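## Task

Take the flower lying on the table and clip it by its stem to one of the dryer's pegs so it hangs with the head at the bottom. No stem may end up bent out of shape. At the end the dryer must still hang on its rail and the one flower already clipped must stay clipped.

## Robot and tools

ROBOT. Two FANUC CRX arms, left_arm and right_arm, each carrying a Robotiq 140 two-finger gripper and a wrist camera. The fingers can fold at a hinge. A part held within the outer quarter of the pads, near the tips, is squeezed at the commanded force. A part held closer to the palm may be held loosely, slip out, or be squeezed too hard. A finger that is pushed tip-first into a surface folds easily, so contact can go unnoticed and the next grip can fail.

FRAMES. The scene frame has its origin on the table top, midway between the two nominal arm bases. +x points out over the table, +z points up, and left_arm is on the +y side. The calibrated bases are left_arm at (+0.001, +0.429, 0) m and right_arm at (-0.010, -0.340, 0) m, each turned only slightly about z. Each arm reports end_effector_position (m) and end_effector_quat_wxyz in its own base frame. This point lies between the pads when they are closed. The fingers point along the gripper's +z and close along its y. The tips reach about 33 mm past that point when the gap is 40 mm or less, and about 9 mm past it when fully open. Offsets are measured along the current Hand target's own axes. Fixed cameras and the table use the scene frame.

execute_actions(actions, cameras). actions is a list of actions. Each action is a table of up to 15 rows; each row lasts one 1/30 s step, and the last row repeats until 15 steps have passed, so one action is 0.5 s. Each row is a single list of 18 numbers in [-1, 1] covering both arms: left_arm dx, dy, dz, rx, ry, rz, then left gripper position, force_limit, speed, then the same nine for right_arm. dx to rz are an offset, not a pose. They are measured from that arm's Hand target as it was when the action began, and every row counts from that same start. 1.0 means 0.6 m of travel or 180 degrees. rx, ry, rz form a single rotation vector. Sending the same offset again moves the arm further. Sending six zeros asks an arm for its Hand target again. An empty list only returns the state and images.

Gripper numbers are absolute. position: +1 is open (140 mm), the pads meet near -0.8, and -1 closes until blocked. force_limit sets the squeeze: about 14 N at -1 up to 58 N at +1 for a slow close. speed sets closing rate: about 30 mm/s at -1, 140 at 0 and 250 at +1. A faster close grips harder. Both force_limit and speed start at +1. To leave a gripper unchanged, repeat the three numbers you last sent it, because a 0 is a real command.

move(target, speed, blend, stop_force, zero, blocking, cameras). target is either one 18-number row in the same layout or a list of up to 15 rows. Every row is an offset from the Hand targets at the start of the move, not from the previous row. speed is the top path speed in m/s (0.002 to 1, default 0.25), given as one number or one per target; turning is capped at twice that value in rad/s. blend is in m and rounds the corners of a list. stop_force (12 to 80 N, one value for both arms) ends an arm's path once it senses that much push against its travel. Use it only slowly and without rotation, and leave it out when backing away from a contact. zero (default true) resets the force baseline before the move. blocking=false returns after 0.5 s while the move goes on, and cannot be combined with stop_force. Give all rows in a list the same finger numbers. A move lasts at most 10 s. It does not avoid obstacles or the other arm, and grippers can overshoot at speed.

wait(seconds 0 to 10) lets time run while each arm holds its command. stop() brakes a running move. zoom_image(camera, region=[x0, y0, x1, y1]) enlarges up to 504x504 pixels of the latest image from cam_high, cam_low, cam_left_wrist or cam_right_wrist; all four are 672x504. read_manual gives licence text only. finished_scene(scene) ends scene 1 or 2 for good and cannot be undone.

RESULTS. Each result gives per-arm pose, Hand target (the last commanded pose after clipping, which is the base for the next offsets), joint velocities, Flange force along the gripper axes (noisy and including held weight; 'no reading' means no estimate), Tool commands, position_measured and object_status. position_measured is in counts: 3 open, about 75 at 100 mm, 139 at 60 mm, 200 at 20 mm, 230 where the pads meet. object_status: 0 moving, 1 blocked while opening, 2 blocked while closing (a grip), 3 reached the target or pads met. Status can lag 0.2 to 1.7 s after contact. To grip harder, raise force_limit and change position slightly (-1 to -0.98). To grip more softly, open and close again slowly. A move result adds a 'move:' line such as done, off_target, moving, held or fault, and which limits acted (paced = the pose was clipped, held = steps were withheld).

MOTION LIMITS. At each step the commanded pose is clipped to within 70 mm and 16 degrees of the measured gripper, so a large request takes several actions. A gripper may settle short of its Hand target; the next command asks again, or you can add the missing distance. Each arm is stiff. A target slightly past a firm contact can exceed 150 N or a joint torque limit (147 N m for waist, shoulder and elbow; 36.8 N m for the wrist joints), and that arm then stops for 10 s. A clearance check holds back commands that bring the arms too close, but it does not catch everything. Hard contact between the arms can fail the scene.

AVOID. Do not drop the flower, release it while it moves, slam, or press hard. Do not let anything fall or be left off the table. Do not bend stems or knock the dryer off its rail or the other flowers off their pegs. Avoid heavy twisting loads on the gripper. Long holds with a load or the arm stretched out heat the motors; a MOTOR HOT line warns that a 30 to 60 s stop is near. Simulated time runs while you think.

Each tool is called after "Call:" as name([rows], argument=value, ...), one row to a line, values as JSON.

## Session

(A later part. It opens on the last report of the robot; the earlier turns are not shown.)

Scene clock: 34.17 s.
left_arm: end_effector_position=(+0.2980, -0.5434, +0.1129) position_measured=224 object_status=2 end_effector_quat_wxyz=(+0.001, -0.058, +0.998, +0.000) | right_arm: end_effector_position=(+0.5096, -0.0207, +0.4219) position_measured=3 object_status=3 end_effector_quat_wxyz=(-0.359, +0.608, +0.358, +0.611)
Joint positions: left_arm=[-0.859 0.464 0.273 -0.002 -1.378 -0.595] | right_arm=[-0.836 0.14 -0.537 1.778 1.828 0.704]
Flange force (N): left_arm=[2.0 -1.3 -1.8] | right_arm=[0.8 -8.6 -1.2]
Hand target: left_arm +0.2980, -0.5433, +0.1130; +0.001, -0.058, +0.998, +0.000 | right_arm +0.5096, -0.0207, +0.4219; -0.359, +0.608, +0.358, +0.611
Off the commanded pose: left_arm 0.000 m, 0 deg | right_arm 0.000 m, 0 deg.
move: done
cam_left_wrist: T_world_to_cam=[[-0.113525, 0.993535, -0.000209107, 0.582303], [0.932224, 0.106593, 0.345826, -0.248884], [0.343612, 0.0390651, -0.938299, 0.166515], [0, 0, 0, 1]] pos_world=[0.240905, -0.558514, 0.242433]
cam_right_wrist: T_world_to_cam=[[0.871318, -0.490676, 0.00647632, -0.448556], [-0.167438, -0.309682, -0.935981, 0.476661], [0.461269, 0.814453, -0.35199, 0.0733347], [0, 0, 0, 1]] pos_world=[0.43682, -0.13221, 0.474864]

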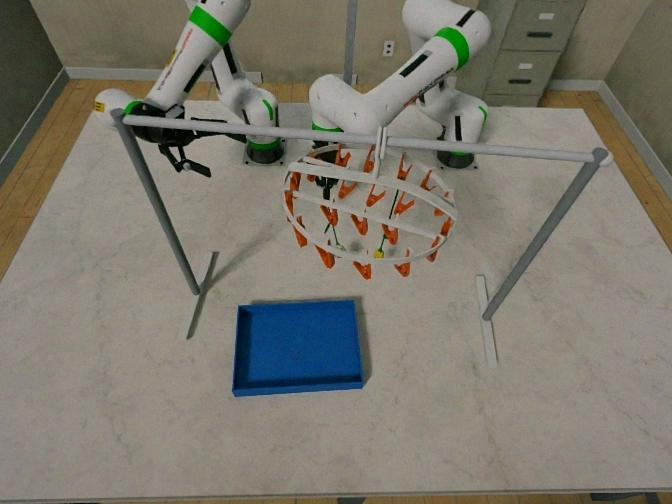

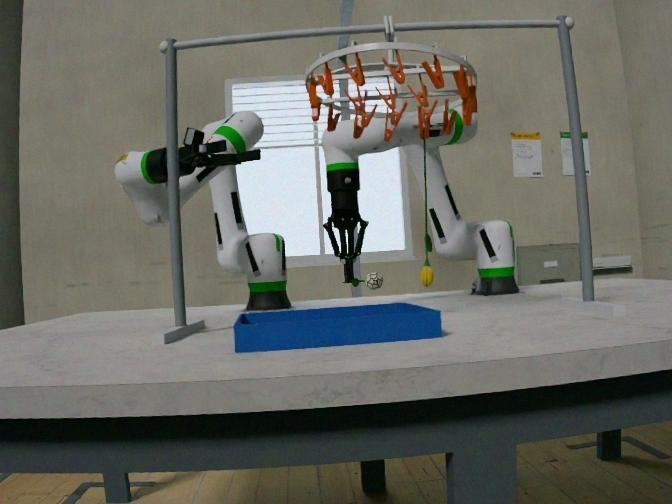

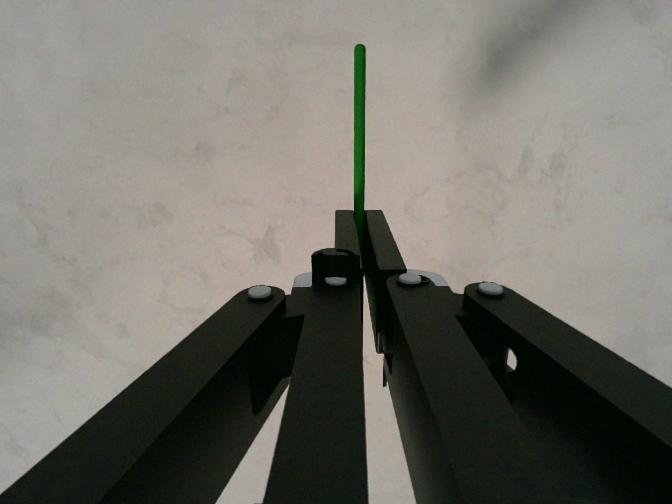

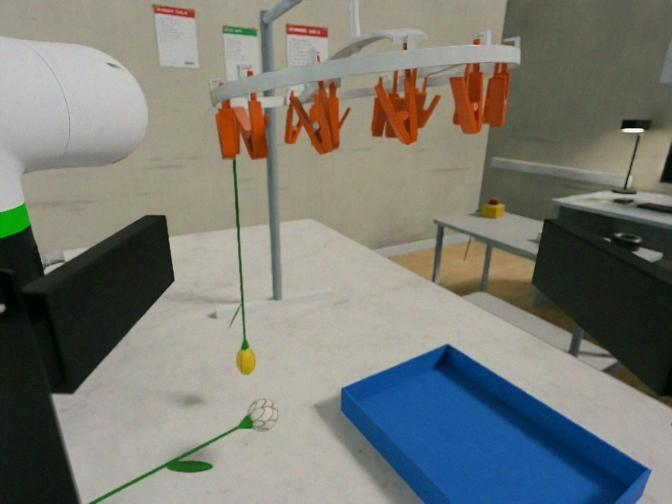

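Call:
move(target=[0,0,0,0,0,0,-1,-1,-1,0.08,0.107,0.15,0,0,0,0.05,-1,-0.5], speed=0.12, cameras=["cam_right_wrist","cam_high"])

Call:
zoom_image(camera="cam_right_wrist", region=[220, 20, 520, 245])

Scene clock: 36.83 s.
left_arm: end_effector_position=(+0.2980, -0.5433, +0.1130) position_measured=224 object_status=2 end_effector_quat_wxyz=(+0.001, -0.058, +0.998, +0.000) | right_arm: end_effector_position=(+0.6094, +0.0266, +0.4703) position_measured=123 object_status=3 end_effector_quat_wxyz=(-0.359, +0.608, +0.358, +0.611)
Joint positions: left_arm=[-0.859 0.464 0.273 -0.002 -1.378 -0.595] | right_arm=[-0.589 0.215 -0.342 1.611 1.642 0.557]
Flange force (N): left_arm=[2.4 -0.7 -1.9] | right_arm=[0.0 -9.2 -2.5]
Hand target: left_arm +0.2980, -0.5433, +0.1130; +0.001, -0.058, +0.998, +0.000 | right_arm +0.6094, +0.0266, +0.4703; -0.359, +0.608, +0.358, +0.611
Off the commanded pose: left_arm 0.000 m, 0 deg | right_arm 0.000 m, 0 deg.
move: done
cam_right_wrist: T_world_to_cam=[[0.871247, -0.490803, 0.00647668, -0.51259], [-0.167489, -0.309668, -0.935977, 0.553253], [0.461386, 0.814382, -0.352002, 0.00571527], [0, 0, 0, 1]] pos_world=[0.53662, -0.08491, 0.523164]
Images, in order (width x height): cam_high 672x504, cam_right_wrist 672x504.

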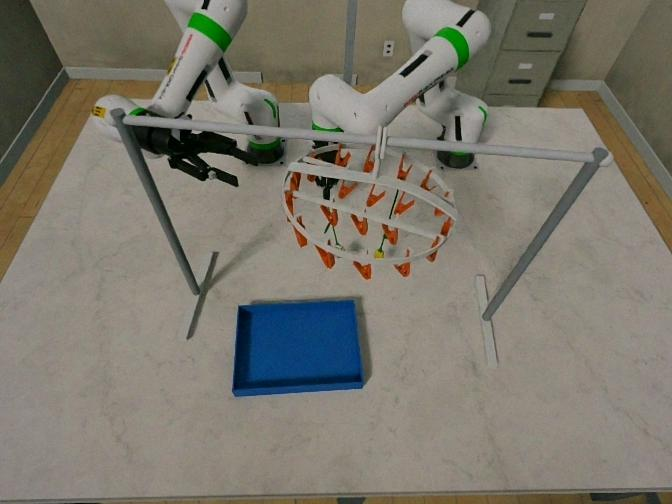

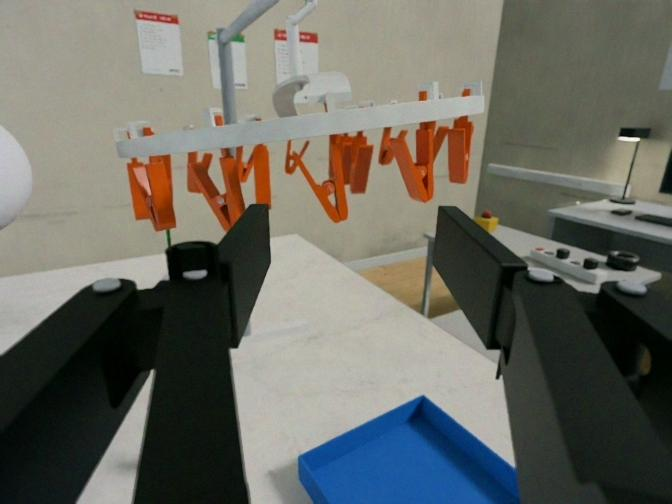

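Scaled by 1.680.

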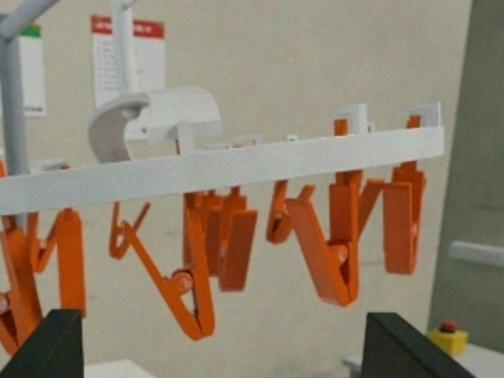

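Call:
move(target=[0,0,0,0,0,0,-1,-1,-1,0.008,-0.0197,0.16,0,0,0,-0.03,-1,-0.5], speed=0.08, cameras=["cam_right_wrist","cam_high","cam_low"])

Call:
zoom_image(camera="cam_right_wrist", region=[220, 60, 520, 285])

Call:
zoom_image(camera="cam_low", region=[270, 20, 430, 140])

Scene clock: 40.60 s.
left_arm: end_effector_position=(+0.2980, -0.5433, +0.1130) position_measured=224 object_status=2 end_effector_quat_wxyz=(+0.001, -0.058, +0.998, +0.000) | right_arm: end_effector_position=(+0.6456, +0.1163, +0.4755) position_measured=132 object_status=3 end_effector_quat_wxyz=(-0.359, +0.608, +0.358, +0.611)
Joint positions: left_arm=[-0.859 0.464 0.273 -0.002 -1.378 -0.595] | right_arm=[-0.374 0.188 -0.36 1.498 1.459 0.553]
Flange force (N): left_arm=[2.4 -0.4 -2.0] | right_arm=[-0.4 -8.9 -3.6]
Hand target: left_arm +0.2980, -0.5433, +0.1130; +0.001, -0.058, +0.998, +0.000 | right_arm +0.6457, +0.1163, +0.4754; -0.359, +0.608, +0.358, +0.611
Off the commanded pose: left_arm 0.000 m, 0 deg | right_arm 0.000 m, 0 deg.
move: done
cam_right_wrist: T_world_to_cam=[[0.871246, -0.490803, 0.00647759, -0.500188], [-0.167445, -0.309592, -0.93601, 0.591922], [0.461402, 0.814411, -0.351914, -0.082181], [0, 0, 0, 1]] pos_world=[0.57282, 0.00468987, 0.528364]
Images, in order (width x height): cam_high 672x504, cam_low 672x504, cam_right_wrist 672x504.

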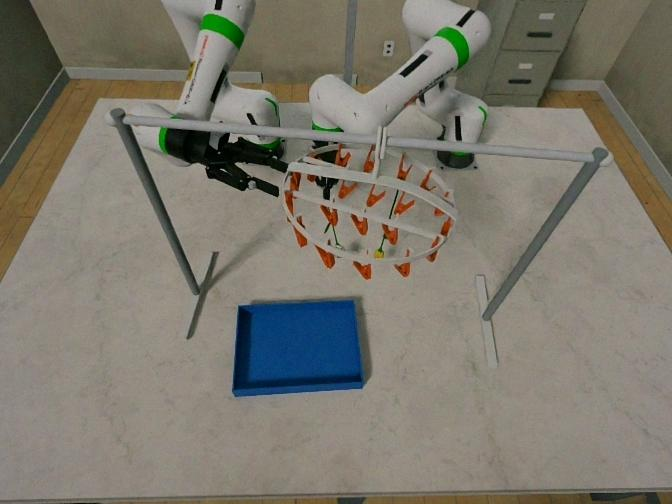

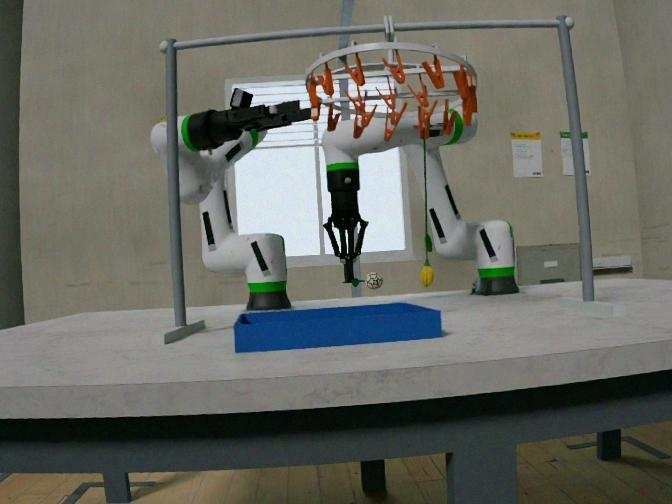

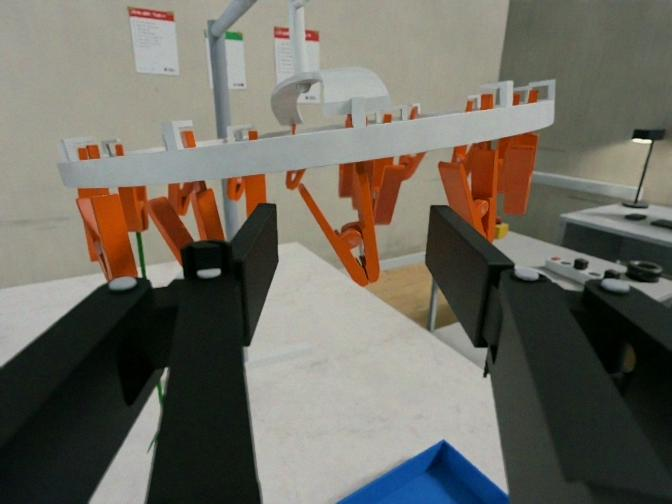

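Scaled by 1.680.

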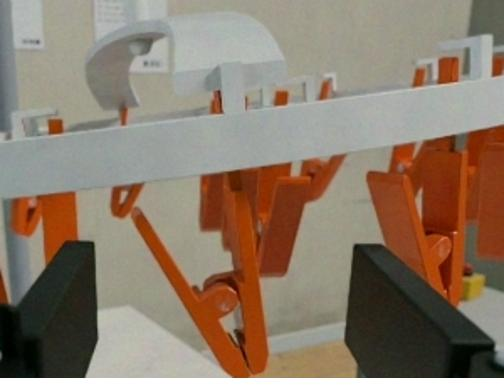

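Scaled by 3.150.

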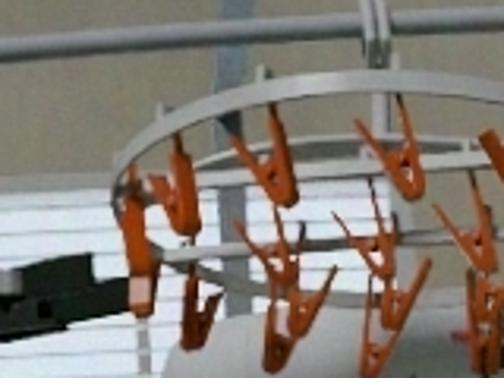

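Call:
move(target=[0,0,0,0,0,0,-1,-1,-1,0,0,0.0485,0,0,0,-0.03,-1,-1], speed=0.04, cameras=["cam_right_wrist","cam_high"])

Call:
zoom_image(camera="cam_right_wrist", region=[220, 100, 520, 325])

Call:
zoom_image(camera="cam_high", region=[250, 130, 380, 260])

Scene clock: 42.33 s.
left_arm: end_effector_position=(+0.2980, -0.5433, +0.1130) position_measured=224 object_status=2 end_effector_quat_wxyz=(+0.001, -0.058, +0.998, +0.000) | right_arm: end_effector_position=(+0.6598, +0.1417, +0.4756) position_measured=132 object_status=3 end_effector_quat_wxyz=(-0.359, +0.608, +0.358, +0.611)
Joint positions: left_arm=[-0.859 0.464 0.273 -0.002 -1.378 -0.595] | right_arm=[-0.309 0.198 -0.348 1.464 1.404 0.555]
Flange force (N): left_arm=[2.5 -0.1 -1.8] | right_arm=[0.3 -8.5 -4.4]
Hand target: left_arm +0.2980, -0.5433, +0.1130; +0.001, -0.058, +0.998, +0.000 | right_arm +0.6598, +0.1417, +0.4755; -0.359, +0.608, +0.358, +0.611
Off the commanded pose: left_arm 0.000 m, 0 deg | right_arm 0.000 m, 0 deg.
move: done
cam_right_wrist: T_world_to_cam=[[0.871269, -0.490763, 0.00646072, -0.50005], [-0.16743, -0.309568, -0.936021, 0.602284], [0.461364, 0.814444, -0.351886, -0.109459], [0, 0, 0, 1]] pos_world=[0.58702, 0.0301898, 0.528464]
Images, in order (width x height): cam_high 672x504, cam_right_wrist 672x504.

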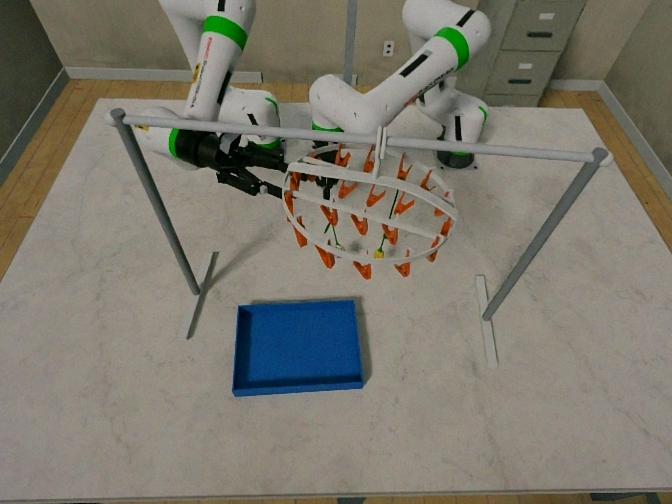

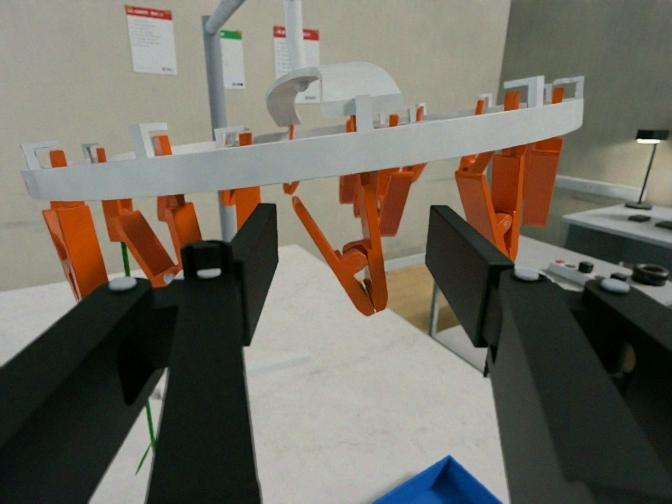

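Scaled by 1.680.

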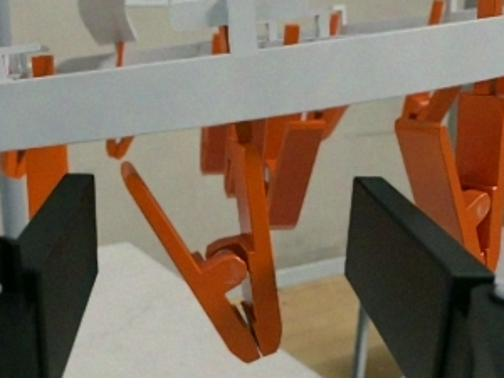

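Scaled by 3.877.

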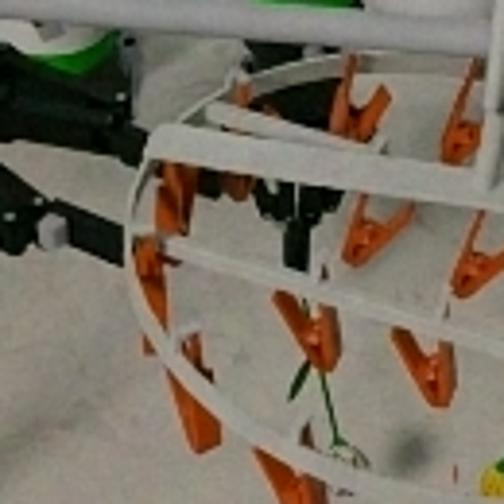

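Call:
execute_actions([
  [[0,0,0,0,0,0,-1,-1,-1,0,0,0,0,0,0,-1,0,-1]],
  [[0,0,0,0,0,0,-1,-1,-1,0,0,0,0,0,0,-1,0,-1]],
  [[0,0,0,0,0,0,-1,-1,-1,0,0,0,0,0,0,-1,0,-1]],
  [[0,0,0,0,0,0,-1,-1,-1,0,0,0,0,0,0,-1,0,-1]],
], cameras=["cam_right_wrist","cam_high","cam_low"])

Call:
zoom_image(camera="cam_right_wrist", region=[220, 100, 520, 325])

Scene clock: 44.87 s.
left_arm: end_effector_position=(+0.2980, -0.5433, +0.1130) position_measured=224 object_status=2 end_effector_quat_wxyz=(+0.001, -0.058, +0.998, +0.000) | right_arm: end_effector_position=(+0.6598, +0.1417, +0.4756) position_measured=201 object_status=2 end_effector_quat_wxyz=(-0.359, +0.608, +0.358, +0.611)
Joint positions: left_arm=[-0.859 0.464 0.273 -0.002 -1.378 -0.595] | right_arm=[-0.309 0.198 -0.348 1.464 1.404 0.555]
Flange force (N): left_arm=[2.4 -0.4 -2.0] | right_arm=[0.0 -8.5 -4.3]
Flange force at the end of the 1st action (N): left_arm=[2.4 -0.2 -1.9] | right_arm=[0.3 -7.4 -4.3]
Flange force at the end of the 2nd action (N): left_arm=[2.4 -0.1 -2.0] | right_arm=[-0.1 -8.1 -3.4]
Flange force at the end of the 3rd action (N): left_arm=[2.6 -0.2 -1.8] | right_arm=[0.0 -8.1 -4.2]
Hand target: left_arm +0.2980, -0.5433, +0.1130; +0.001, -0.058, +0.998, +0.000 | right_arm +0.6598, +0.1417, +0.4755; -0.359, +0.608, +0.358, +0.611
Off the commanded pose: left_arm 0.000 m, 0 deg | right_arm 0.000 m, 0 deg.
cam_right_wrist: T_world_to_cam=[[0.871269, -0.490763, 0.00646072, -0.50005], [-0.16743, -0.309568, -0.936021, 0.602284], [0.461364, 0.814444, -0.351886, -0.109459], [0, 0, 0, 1]] pos_world=[0.58702, 0.0301898, 0.528464]
Images, in order (width x height): cam_high 672x504, cam_low 672x504, cam_right_wrist 672x504.

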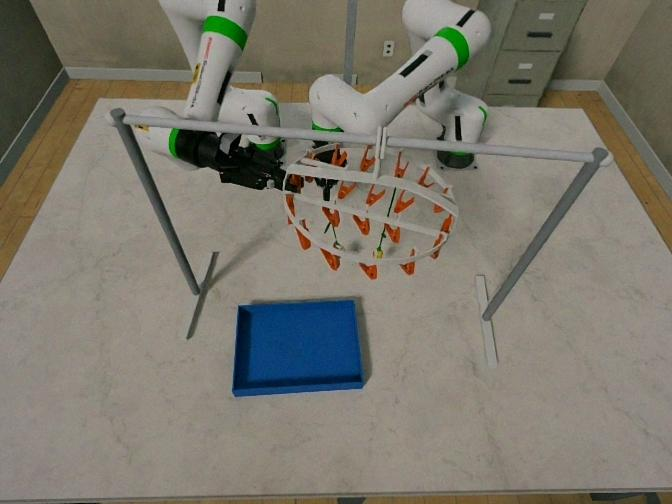

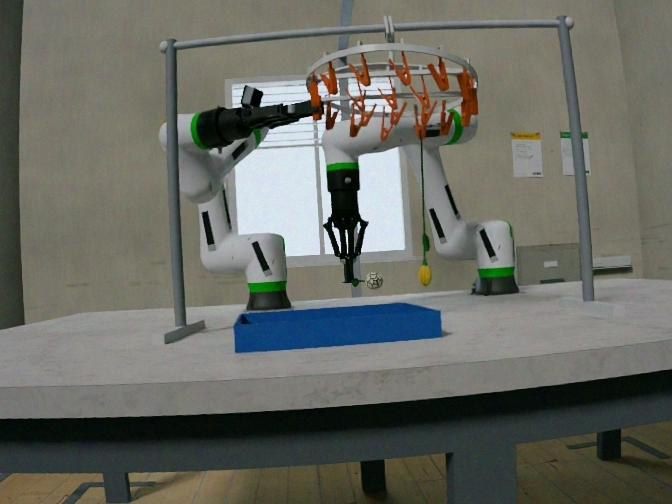

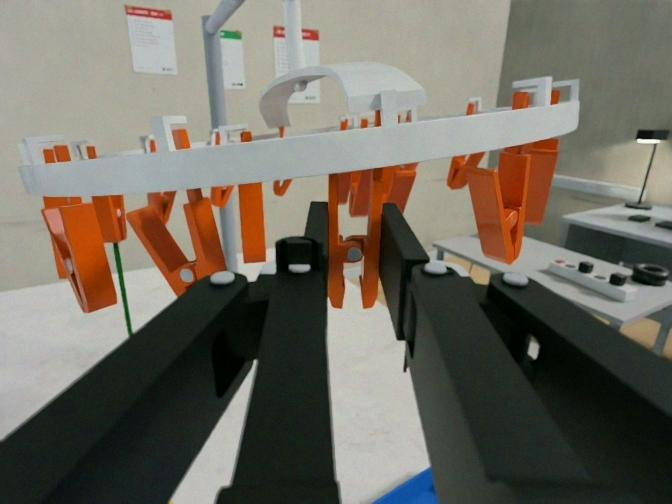

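Scaled by 1.680.

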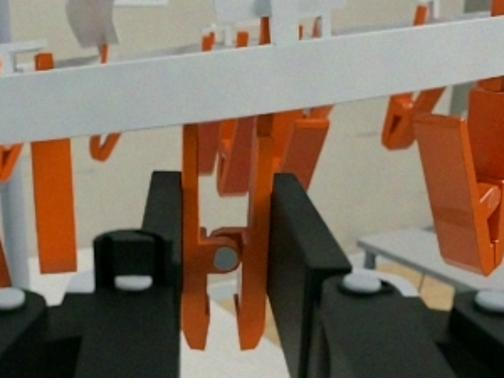

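Call:
move(target=[0.045,0.066,-0.112,0,0,0.389,-1,-1,-1,0,0,0,0,0,0,-1,0,-1], speed=0.3, cameras=["cam_left_wrist","cam_high"])

Scene clock: 49.97 s.
left_arm: end_effector_position=(+0.2664, -0.5072, +0.1801) position_measured=224 object_status=2 end_effector_quat_wxyz=(+0.001, +0.525, +0.851, +0.001) | right_arm: end_effector_position=(+0.6598, +0.1417, +0.4755) position_measured=201 object_status=2 end_effector_quat_wxyz=(-0.359, +0.608, +0.358, +0.611)
Joint positions: left_arm=[-0.859 0.321 0.234 -0.002 -1.483 -1.817] | right_arm=[-0.309 0.198 -0.348 1.464 1.404 0.555]
Flange force (N): left_arm=[0.4 -2.7 -1.9] | right_arm=[0.0 -6.8 -4.4]
Hand target: left_arm +0.2664, -0.5072, +0.1801; +0.001, +0.525, +0.851, +0.001 | right_arm +0.6598, +0.1417, +0.4755; -0.359, +0.608, +0.358, +0.611
Off the commanded pose: left_arm 0.000 m, 0 deg | right_arm 0.000 m, 0 deg.
move: done
cam_left_wrist: T_world_to_cam=[[0.894934, 0.446197, 0.00147935, -0.0036346], [0.41843, -0.840384, 0.344487, -0.589747], [0.154952, -0.307674, -0.93879, 0.113416], [0, 0, 0, 1]] pos_world=[0.232447, -0.459097, 0.309639]
Images, in order (width x height): cam_high 672x504, cam_left_wrist 672x504.

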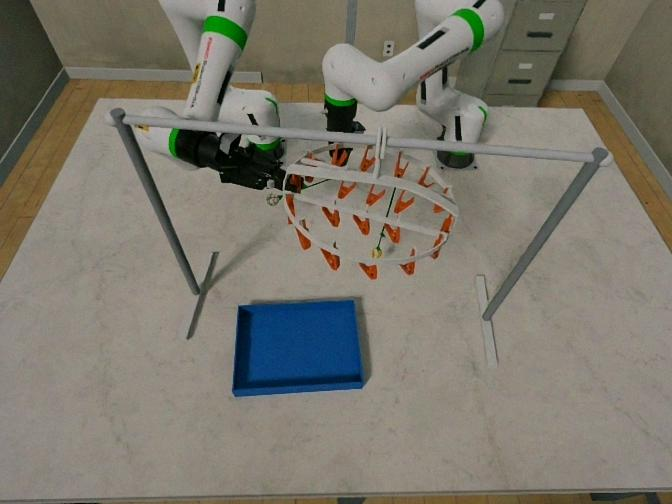

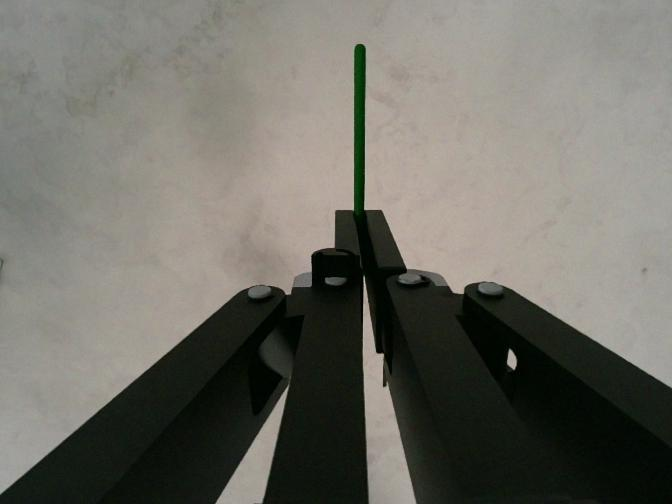

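Call:
move(target=[-0.3175,0.2945,-0.217,-0.594,0.233,0.545,-1,-1,-1,0,0,0,0,0,0,-1,0,-1], speed=0.15)

Call:
zoom_image(camera="cam_right_wrist", region=[270, 200, 450, 380])

Call:
zoom_image(camera="cam_low", region=[270, 60, 400, 180])

Scene clock: 59.67 s.
left_arm: end_effector_position=(+0.5095, -0.5982, +0.3107) position_measured=224 object_status=2 end_effector_quat_wxyz=(+0.131, +0.666, -0.118, +0.725) | right_arm: end_effector_position=(+0.6598, +0.1417, +0.4755) position_measured=201 object_status=2 end_effector_quat_wxyz=(-0.359, +0.608, +0.358, +0.611)
Joint positions: left_arm=[-1.307 0.398 -0.012 -1.934 -1.053 -2.604] | right_arm=[-0.309 0.198 -0.348 1.464 1.404 0.555]
Flange force (N): left_arm=[1.2 0.2 -3.0] | right_arm=[0.0 -6.8 -4.5]
Hand target: left_arm +0.5095, -0.5982, +0.3107; +0.131, +0.666, -0.118, +0.725 | right_arm +0.6598, +0.1417, +0.4755; -0.359, +0.608, +0.358, +0.611
Off the commanded pose: left_arm 0.000 m, 0 deg | right_arm 0.000 m, 0 deg.
move: done
cam_left_wrist: T_world_to_cam=[[-0.345998, -0.938235, 0.000993402, -0.37667], [-0.246401, 0.0898451, -0.964994, 0.489169], [0.905302, -0.334131, -0.262269, -0.438001], [0, 0, 0, 1]] pos_world=[0.386728, -0.543704, 0.357545]
cam_right_wrist: T_world_to_cam=[[0.871318, -0.490676, 0.00647632, -0.50009], [-0.167438, -0.309682, -0.935981, 0.602272], [0.461269, 0.814453, -0.35199, -0.109348], [0, 0, 0, 1]] pos_world=[0.58702, 0.03019, 0.528464]

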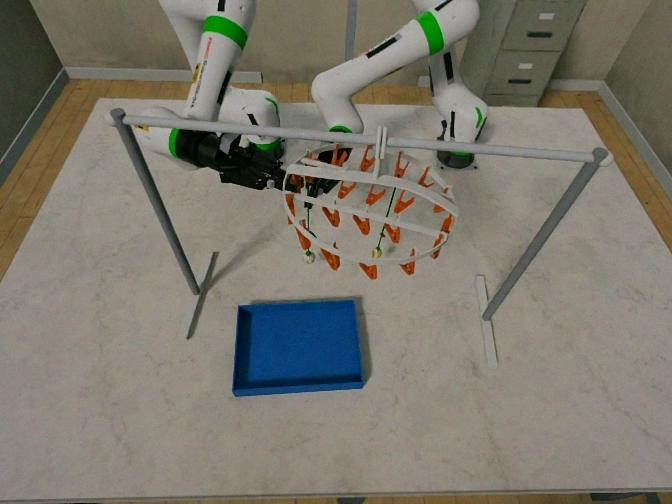

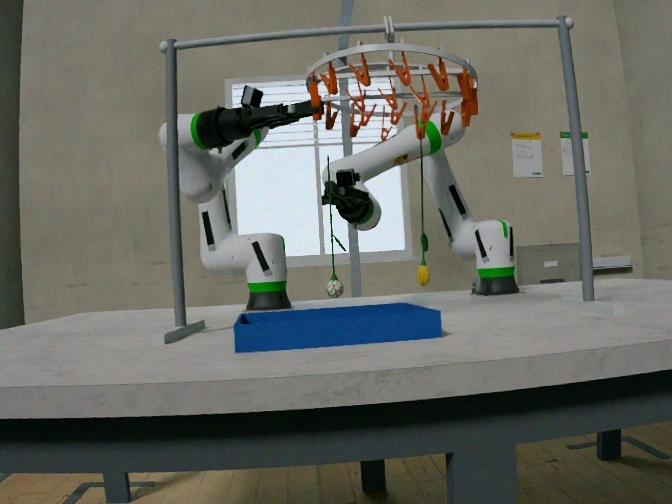

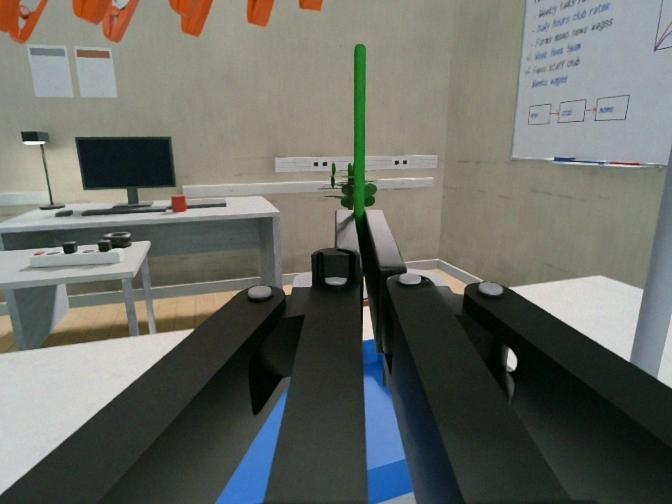

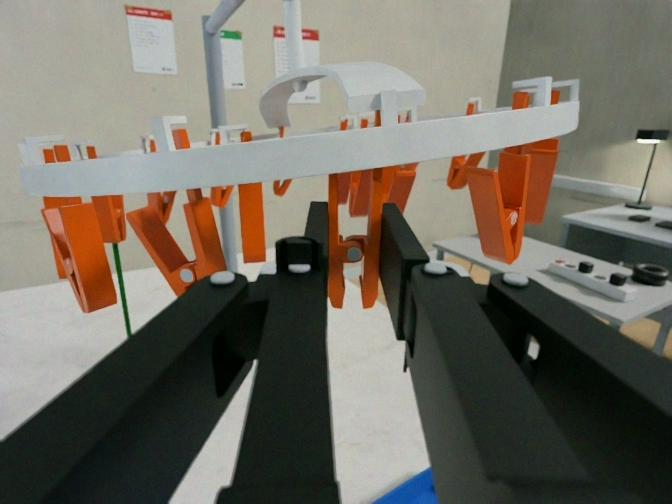

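Scaled by 2.800.

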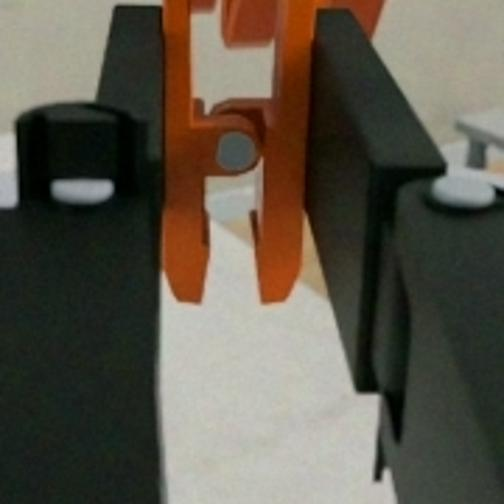

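Scaled by 3.877.

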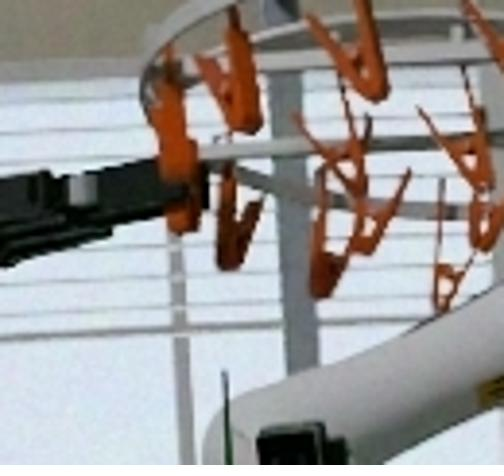

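Call:
move(target=[0.0255,0,0.172,0,0,0,-1,-1,-1,0,0,0,0,0,0,-1,0,-1], speed=0.08)

Call:
zoom_image(camera="cam_right_wrist", region=[270, 200, 450, 380])

Call:
zoom_image(camera="cam_low", region=[290, 70, 350, 160])

Call:
zoom_image(camera="cam_left_wrist", region=[250, 0, 450, 150])

Scene clock: 61.87 s.
left_arm: end_effector_position=(+0.6048, -0.6333, +0.3348) position_measured=224 object_status=2 end_effector_quat_wxyz=(+0.131, +0.666, -0.118, +0.725) | right_arm: end_effector_position=(+0.6598, +0.1417, +0.4755) position_measured=201 object_status=2 end_effector_quat_wxyz=(-0.359, +0.608, +0.358, +0.611)
Joint positions: left_arm=[-1.163 0.506 0.216 -1.94 -0.884 -2.68] | right_arm=[-0.309 0.198 -0.348 1.464 1.404 0.555]
Flange force (N): left_arm=[1.4 0.0 -3.3] | right_arm=[-0.1 -7.5 -4.0]
Hand target: left_arm +0.6048, -0.6333, +0.3348; +0.131, +0.666, -0.118, +0.725 | right_arm +0.6598, +0.1417, +0.4755; -0.359, +0.608, +0.358, +0.611
Off the commanded pose: left_arm 0.000 m, 0 deg | right_arm 0.000 m, 0 deg.
move: done
cam_left_wrist: T_world_to_cam=[[-0.345998, -0.938235, 0.000993402, -0.376594], [-0.246401, 0.0898451, -0.964994, 0.539027], [0.905302, -0.334131, -0.262269, -0.52956], [0, 0, 0, 1]] pos_world=[0.481928, -0.578704, 0.381645]
cam_right_wrist: T_world_to_cam=[[0.871318, -0.490676, 0.00647632, -0.50009], [-0.167438, -0.309682, -0.935981, 0.602272], [0.461269, 0.814453, -0.35199, -0.109348], [0, 0, 0, 1]] pos_world=[0.58702, 0.03019, 0.528464]

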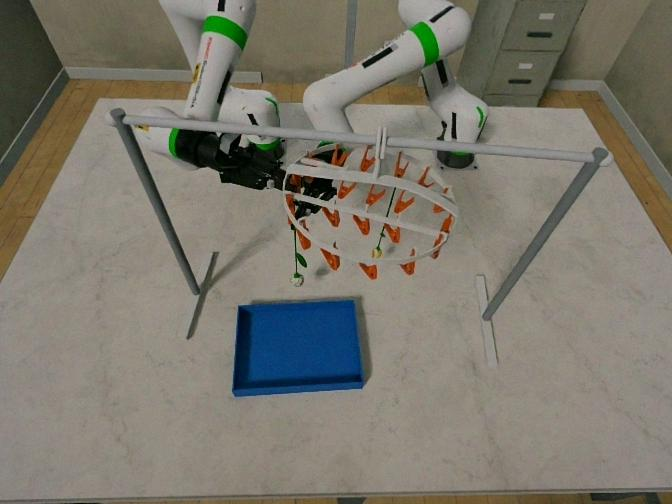

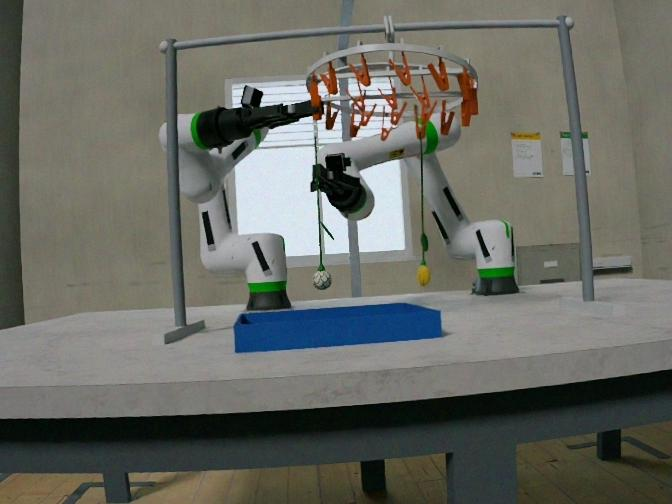

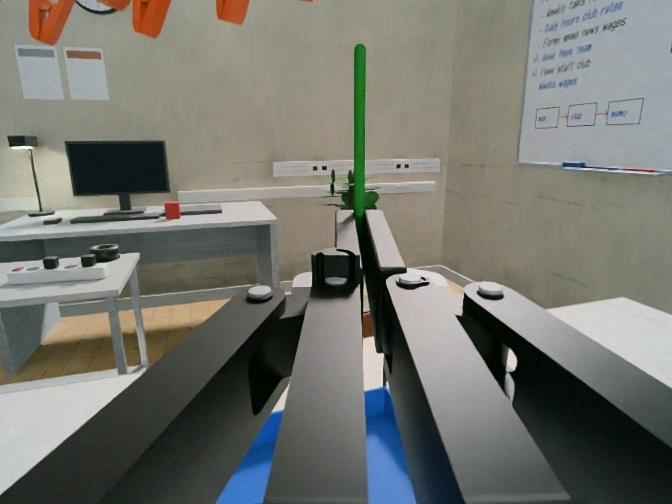

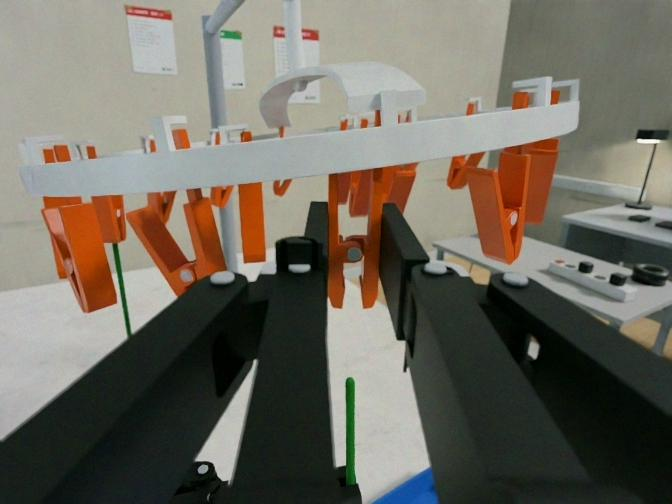

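Scaled by 2.800.

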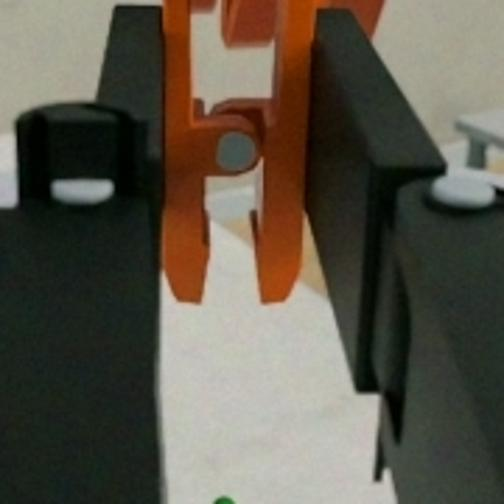

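Scaled by 5.600.

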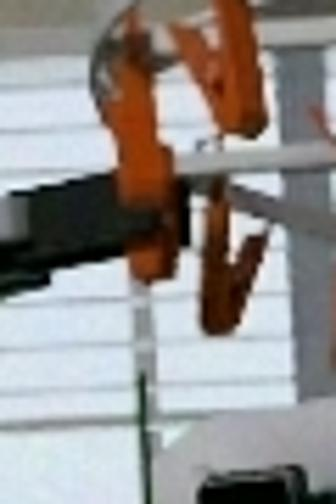

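Scaled by 2.520.

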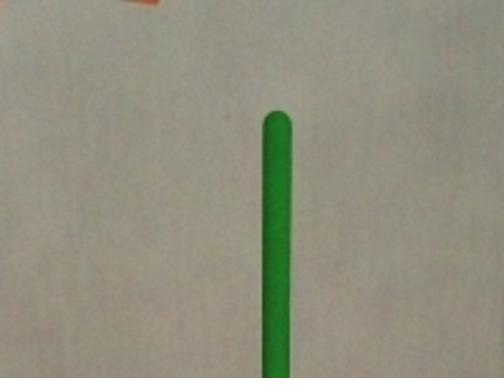

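Call:
move(target=[0.0498,-0.005,0.0052,0,0,0,-1,-1,-1,0,0,0,0,0,0,-1,0,-1], speed=0.05, cameras=["cam_right_wrist","cam_low","cam_left_wrist"])

Call:
zoom_image(camera="cam_right_wrist", region=[290, 230, 430, 370])

Call:
zoom_image(camera="cam_low", region=[290, 80, 350, 150])

Scene clock: 68.27 s.
left_arm: end_effector_position=(+0.6064, -0.6306, +0.3649) position_measured=224 object_status=2 end_effector_quat_wxyz=(+0.131, +0.666, -0.118, +0.725) | right_arm: end_effector_position=(+0.6598, +0.1417, +0.4755) position_measured=201 object_status=2 end_effector_quat_wxyz=(-0.359, +0.608, +0.358, +0.611)
Joint positions: left_arm=[-1.15 0.465 0.237 -1.897 -0.851 -2.751] | right_arm=[-0.309 0.198 -0.348 1.464 1.404 0.555]
Flange force (N): left_arm=[0.9 0.4 -3.1] | right_arm=[0.4 -7.7 -4.1]
Hand target: left_arm +0.6064, -0.6306, +0.3649; +0.131, +0.666, -0.118, +0.725 | right_arm +0.6598, +0.1417, +0.4755; -0.359, +0.608, +0.358, +0.611
Off the commanded pose: left_arm 0.000 m, 0 deg | right_arm 0.000 m, 0 deg.
move: done
cam_left_wrist: T_world_to_cam=[[-0.345998, -0.938235, 0.000993402, -0.373537], [-0.246401, 0.0898451, -0.964994, 0.568128], [0.905302, -0.334131, -0.262269, -0.522238], [0, 0, 0, 1]] pos_world=[0.483528, -0.576004, 0.411645]
cam_right_wrist: T_world_to_cam=[[0.871318, -0.490676, 0.00647632, -0.50009], [-0.167438, -0.309682, -0.935981, 0.602272], [0.461269, 0.814453, -0.35199, -0.109348], [0, 0, 0, 1]] pos_world=[0.58702, 0.03019, 0.528464]
Images, in order (width x height): cam_low 672x504, cam_left_wrist 672x504, cam_right_wrist 672x504.

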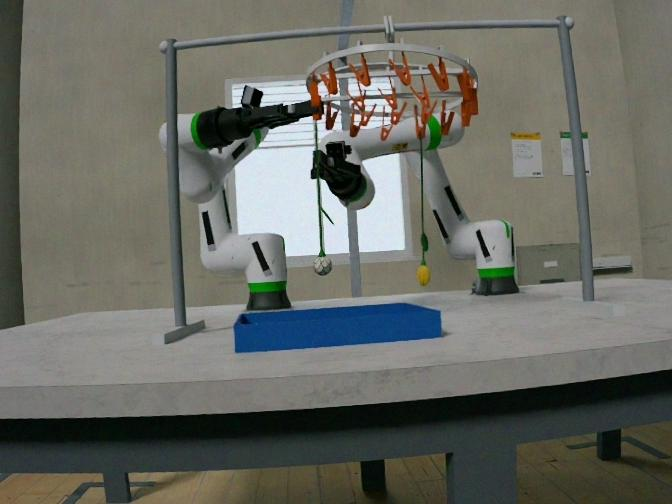

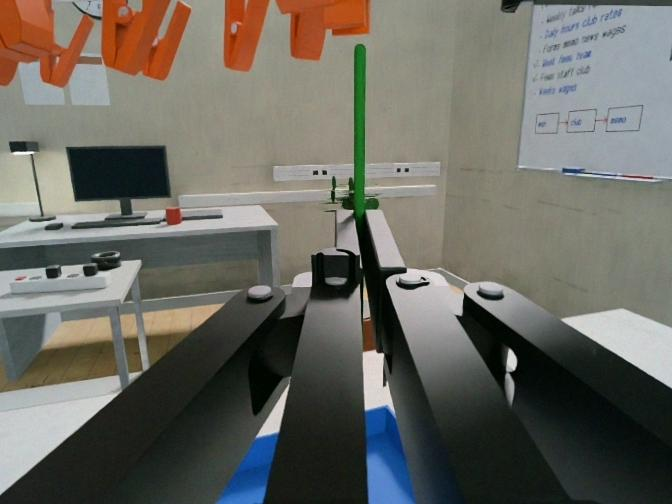

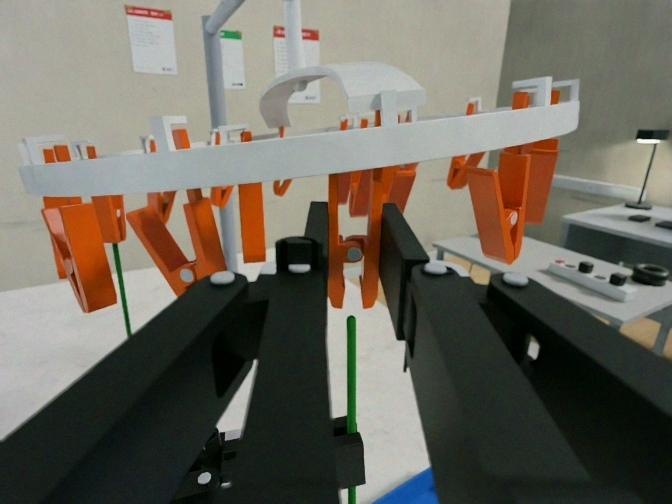

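Scaled by 3.600.

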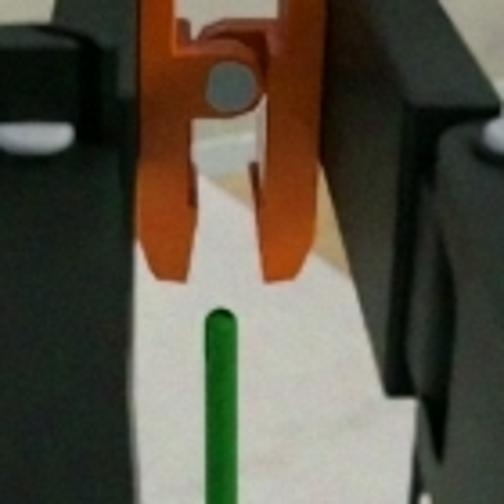

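Scaled by 7.200.

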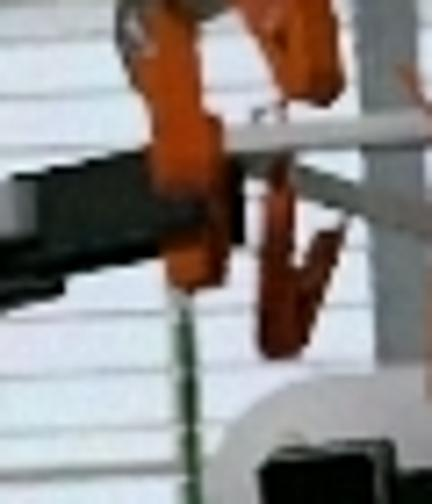

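Call:
move([
  [0,-0.0032,0.0005,0,0,0,-1,-1,-1,0,0,0,0,0,0,-1,0,-1],
  [0.0307,-0.0032,0.0032,0,0,0,-1,-1,-1,0,0,0,0,0,0,-1,0,-1],
], speed=0.03, cameras=["cam_right_wrist","cam_low","cam_left_wrist"])

Call:
zoom_image(camera="cam_right_wrist", region=[290, 230, 430, 370])

Call:
zoom_image(camera="cam_left_wrist", region=[250, 0, 450, 150])

Scene clock: 69.60 s.
left_arm: end_effector_position=(+0.6074, -0.6288, +0.3834) position_measured=224 object_status=2 end_effector_quat_wxyz=(+0.131, +0.666, -0.118, +0.725) | right_arm: end_effector_position=(+0.6598, +0.1417, +0.4755) position_measured=201 object_status=2 end_effector_quat_wxyz=(-0.359, +0.608, +0.358, +0.611)
Joint positions: left_arm=[-1.14 0.441 0.252 -1.868 -0.83 -2.797] | right_arm=[-0.309 0.198 -0.348 1.464 1.404 0.555]
Flange force (N): left_arm=[0.8 0.7 -3.0] | right_arm=[-0.3 -7.2 -4.6]
Hand target: left_arm +0.6074, -0.6289, +0.3834; +0.131, +0.666, -0.118, +0.725 | right_arm +0.6598, +0.1417, +0.4755; -0.359, +0.608, +0.358, +0.611
Off the commanded pose: left_arm 0.000 m, 0 deg | right_arm 0.000 m, 0 deg.
move: done
cam_left_wrist: T_world_to_cam=[[-0.345998, -0.938235, 0.000993402, -0.371614], [-0.246401, 0.0898451, -0.964994, 0.586171], [0.905302, -0.334131, -0.262269, -0.517697], [0, 0, 0, 1]] pos_world=[0.484528, -0.574304, 0.430245]
cam_right_wrist: T_world_to_cam=[[0.871318, -0.490676, 0.00647632, -0.50009], [-0.167438, -0.309682, -0.935981, 0.602272], [0.461269, 0.814453, -0.35199, -0.109348], [0, 0, 0, 1]] pos_world=[0.58702, 0.03019, 0.528464]
Images, in order (width x height): cam_low 672x504, cam_left_wrist 672x504, cam_right_wrist 672x504.

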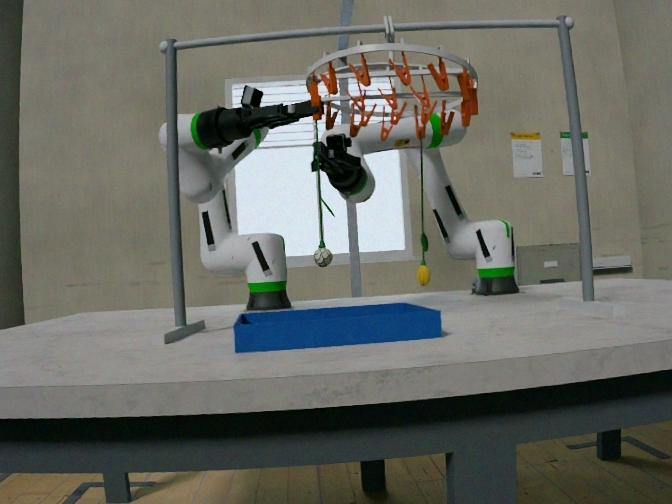

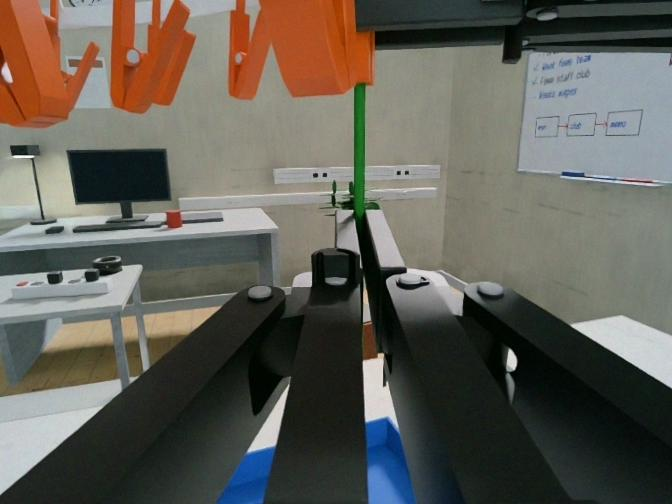

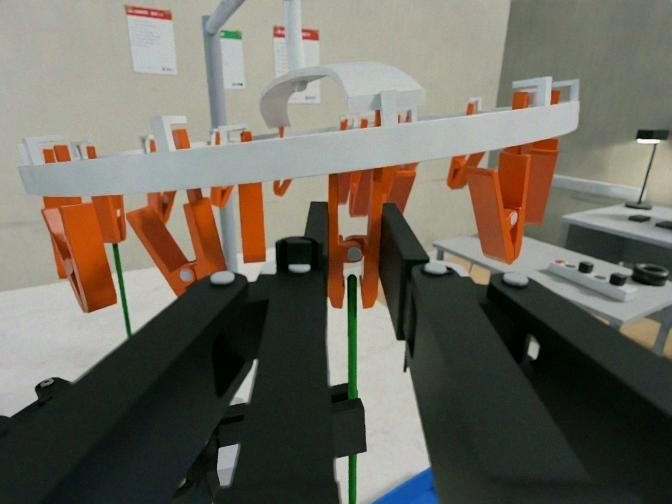

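Scaled by 3.600.

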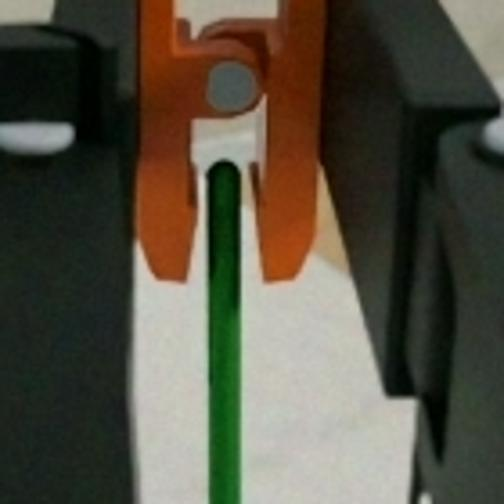

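Scaled by 2.520.

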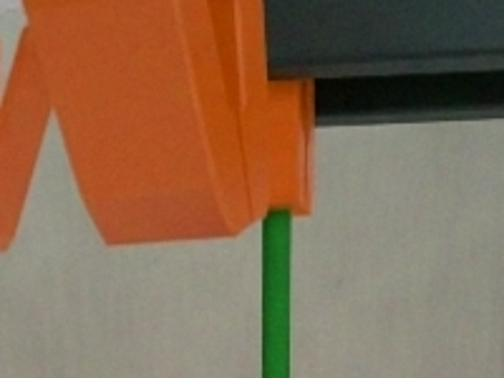

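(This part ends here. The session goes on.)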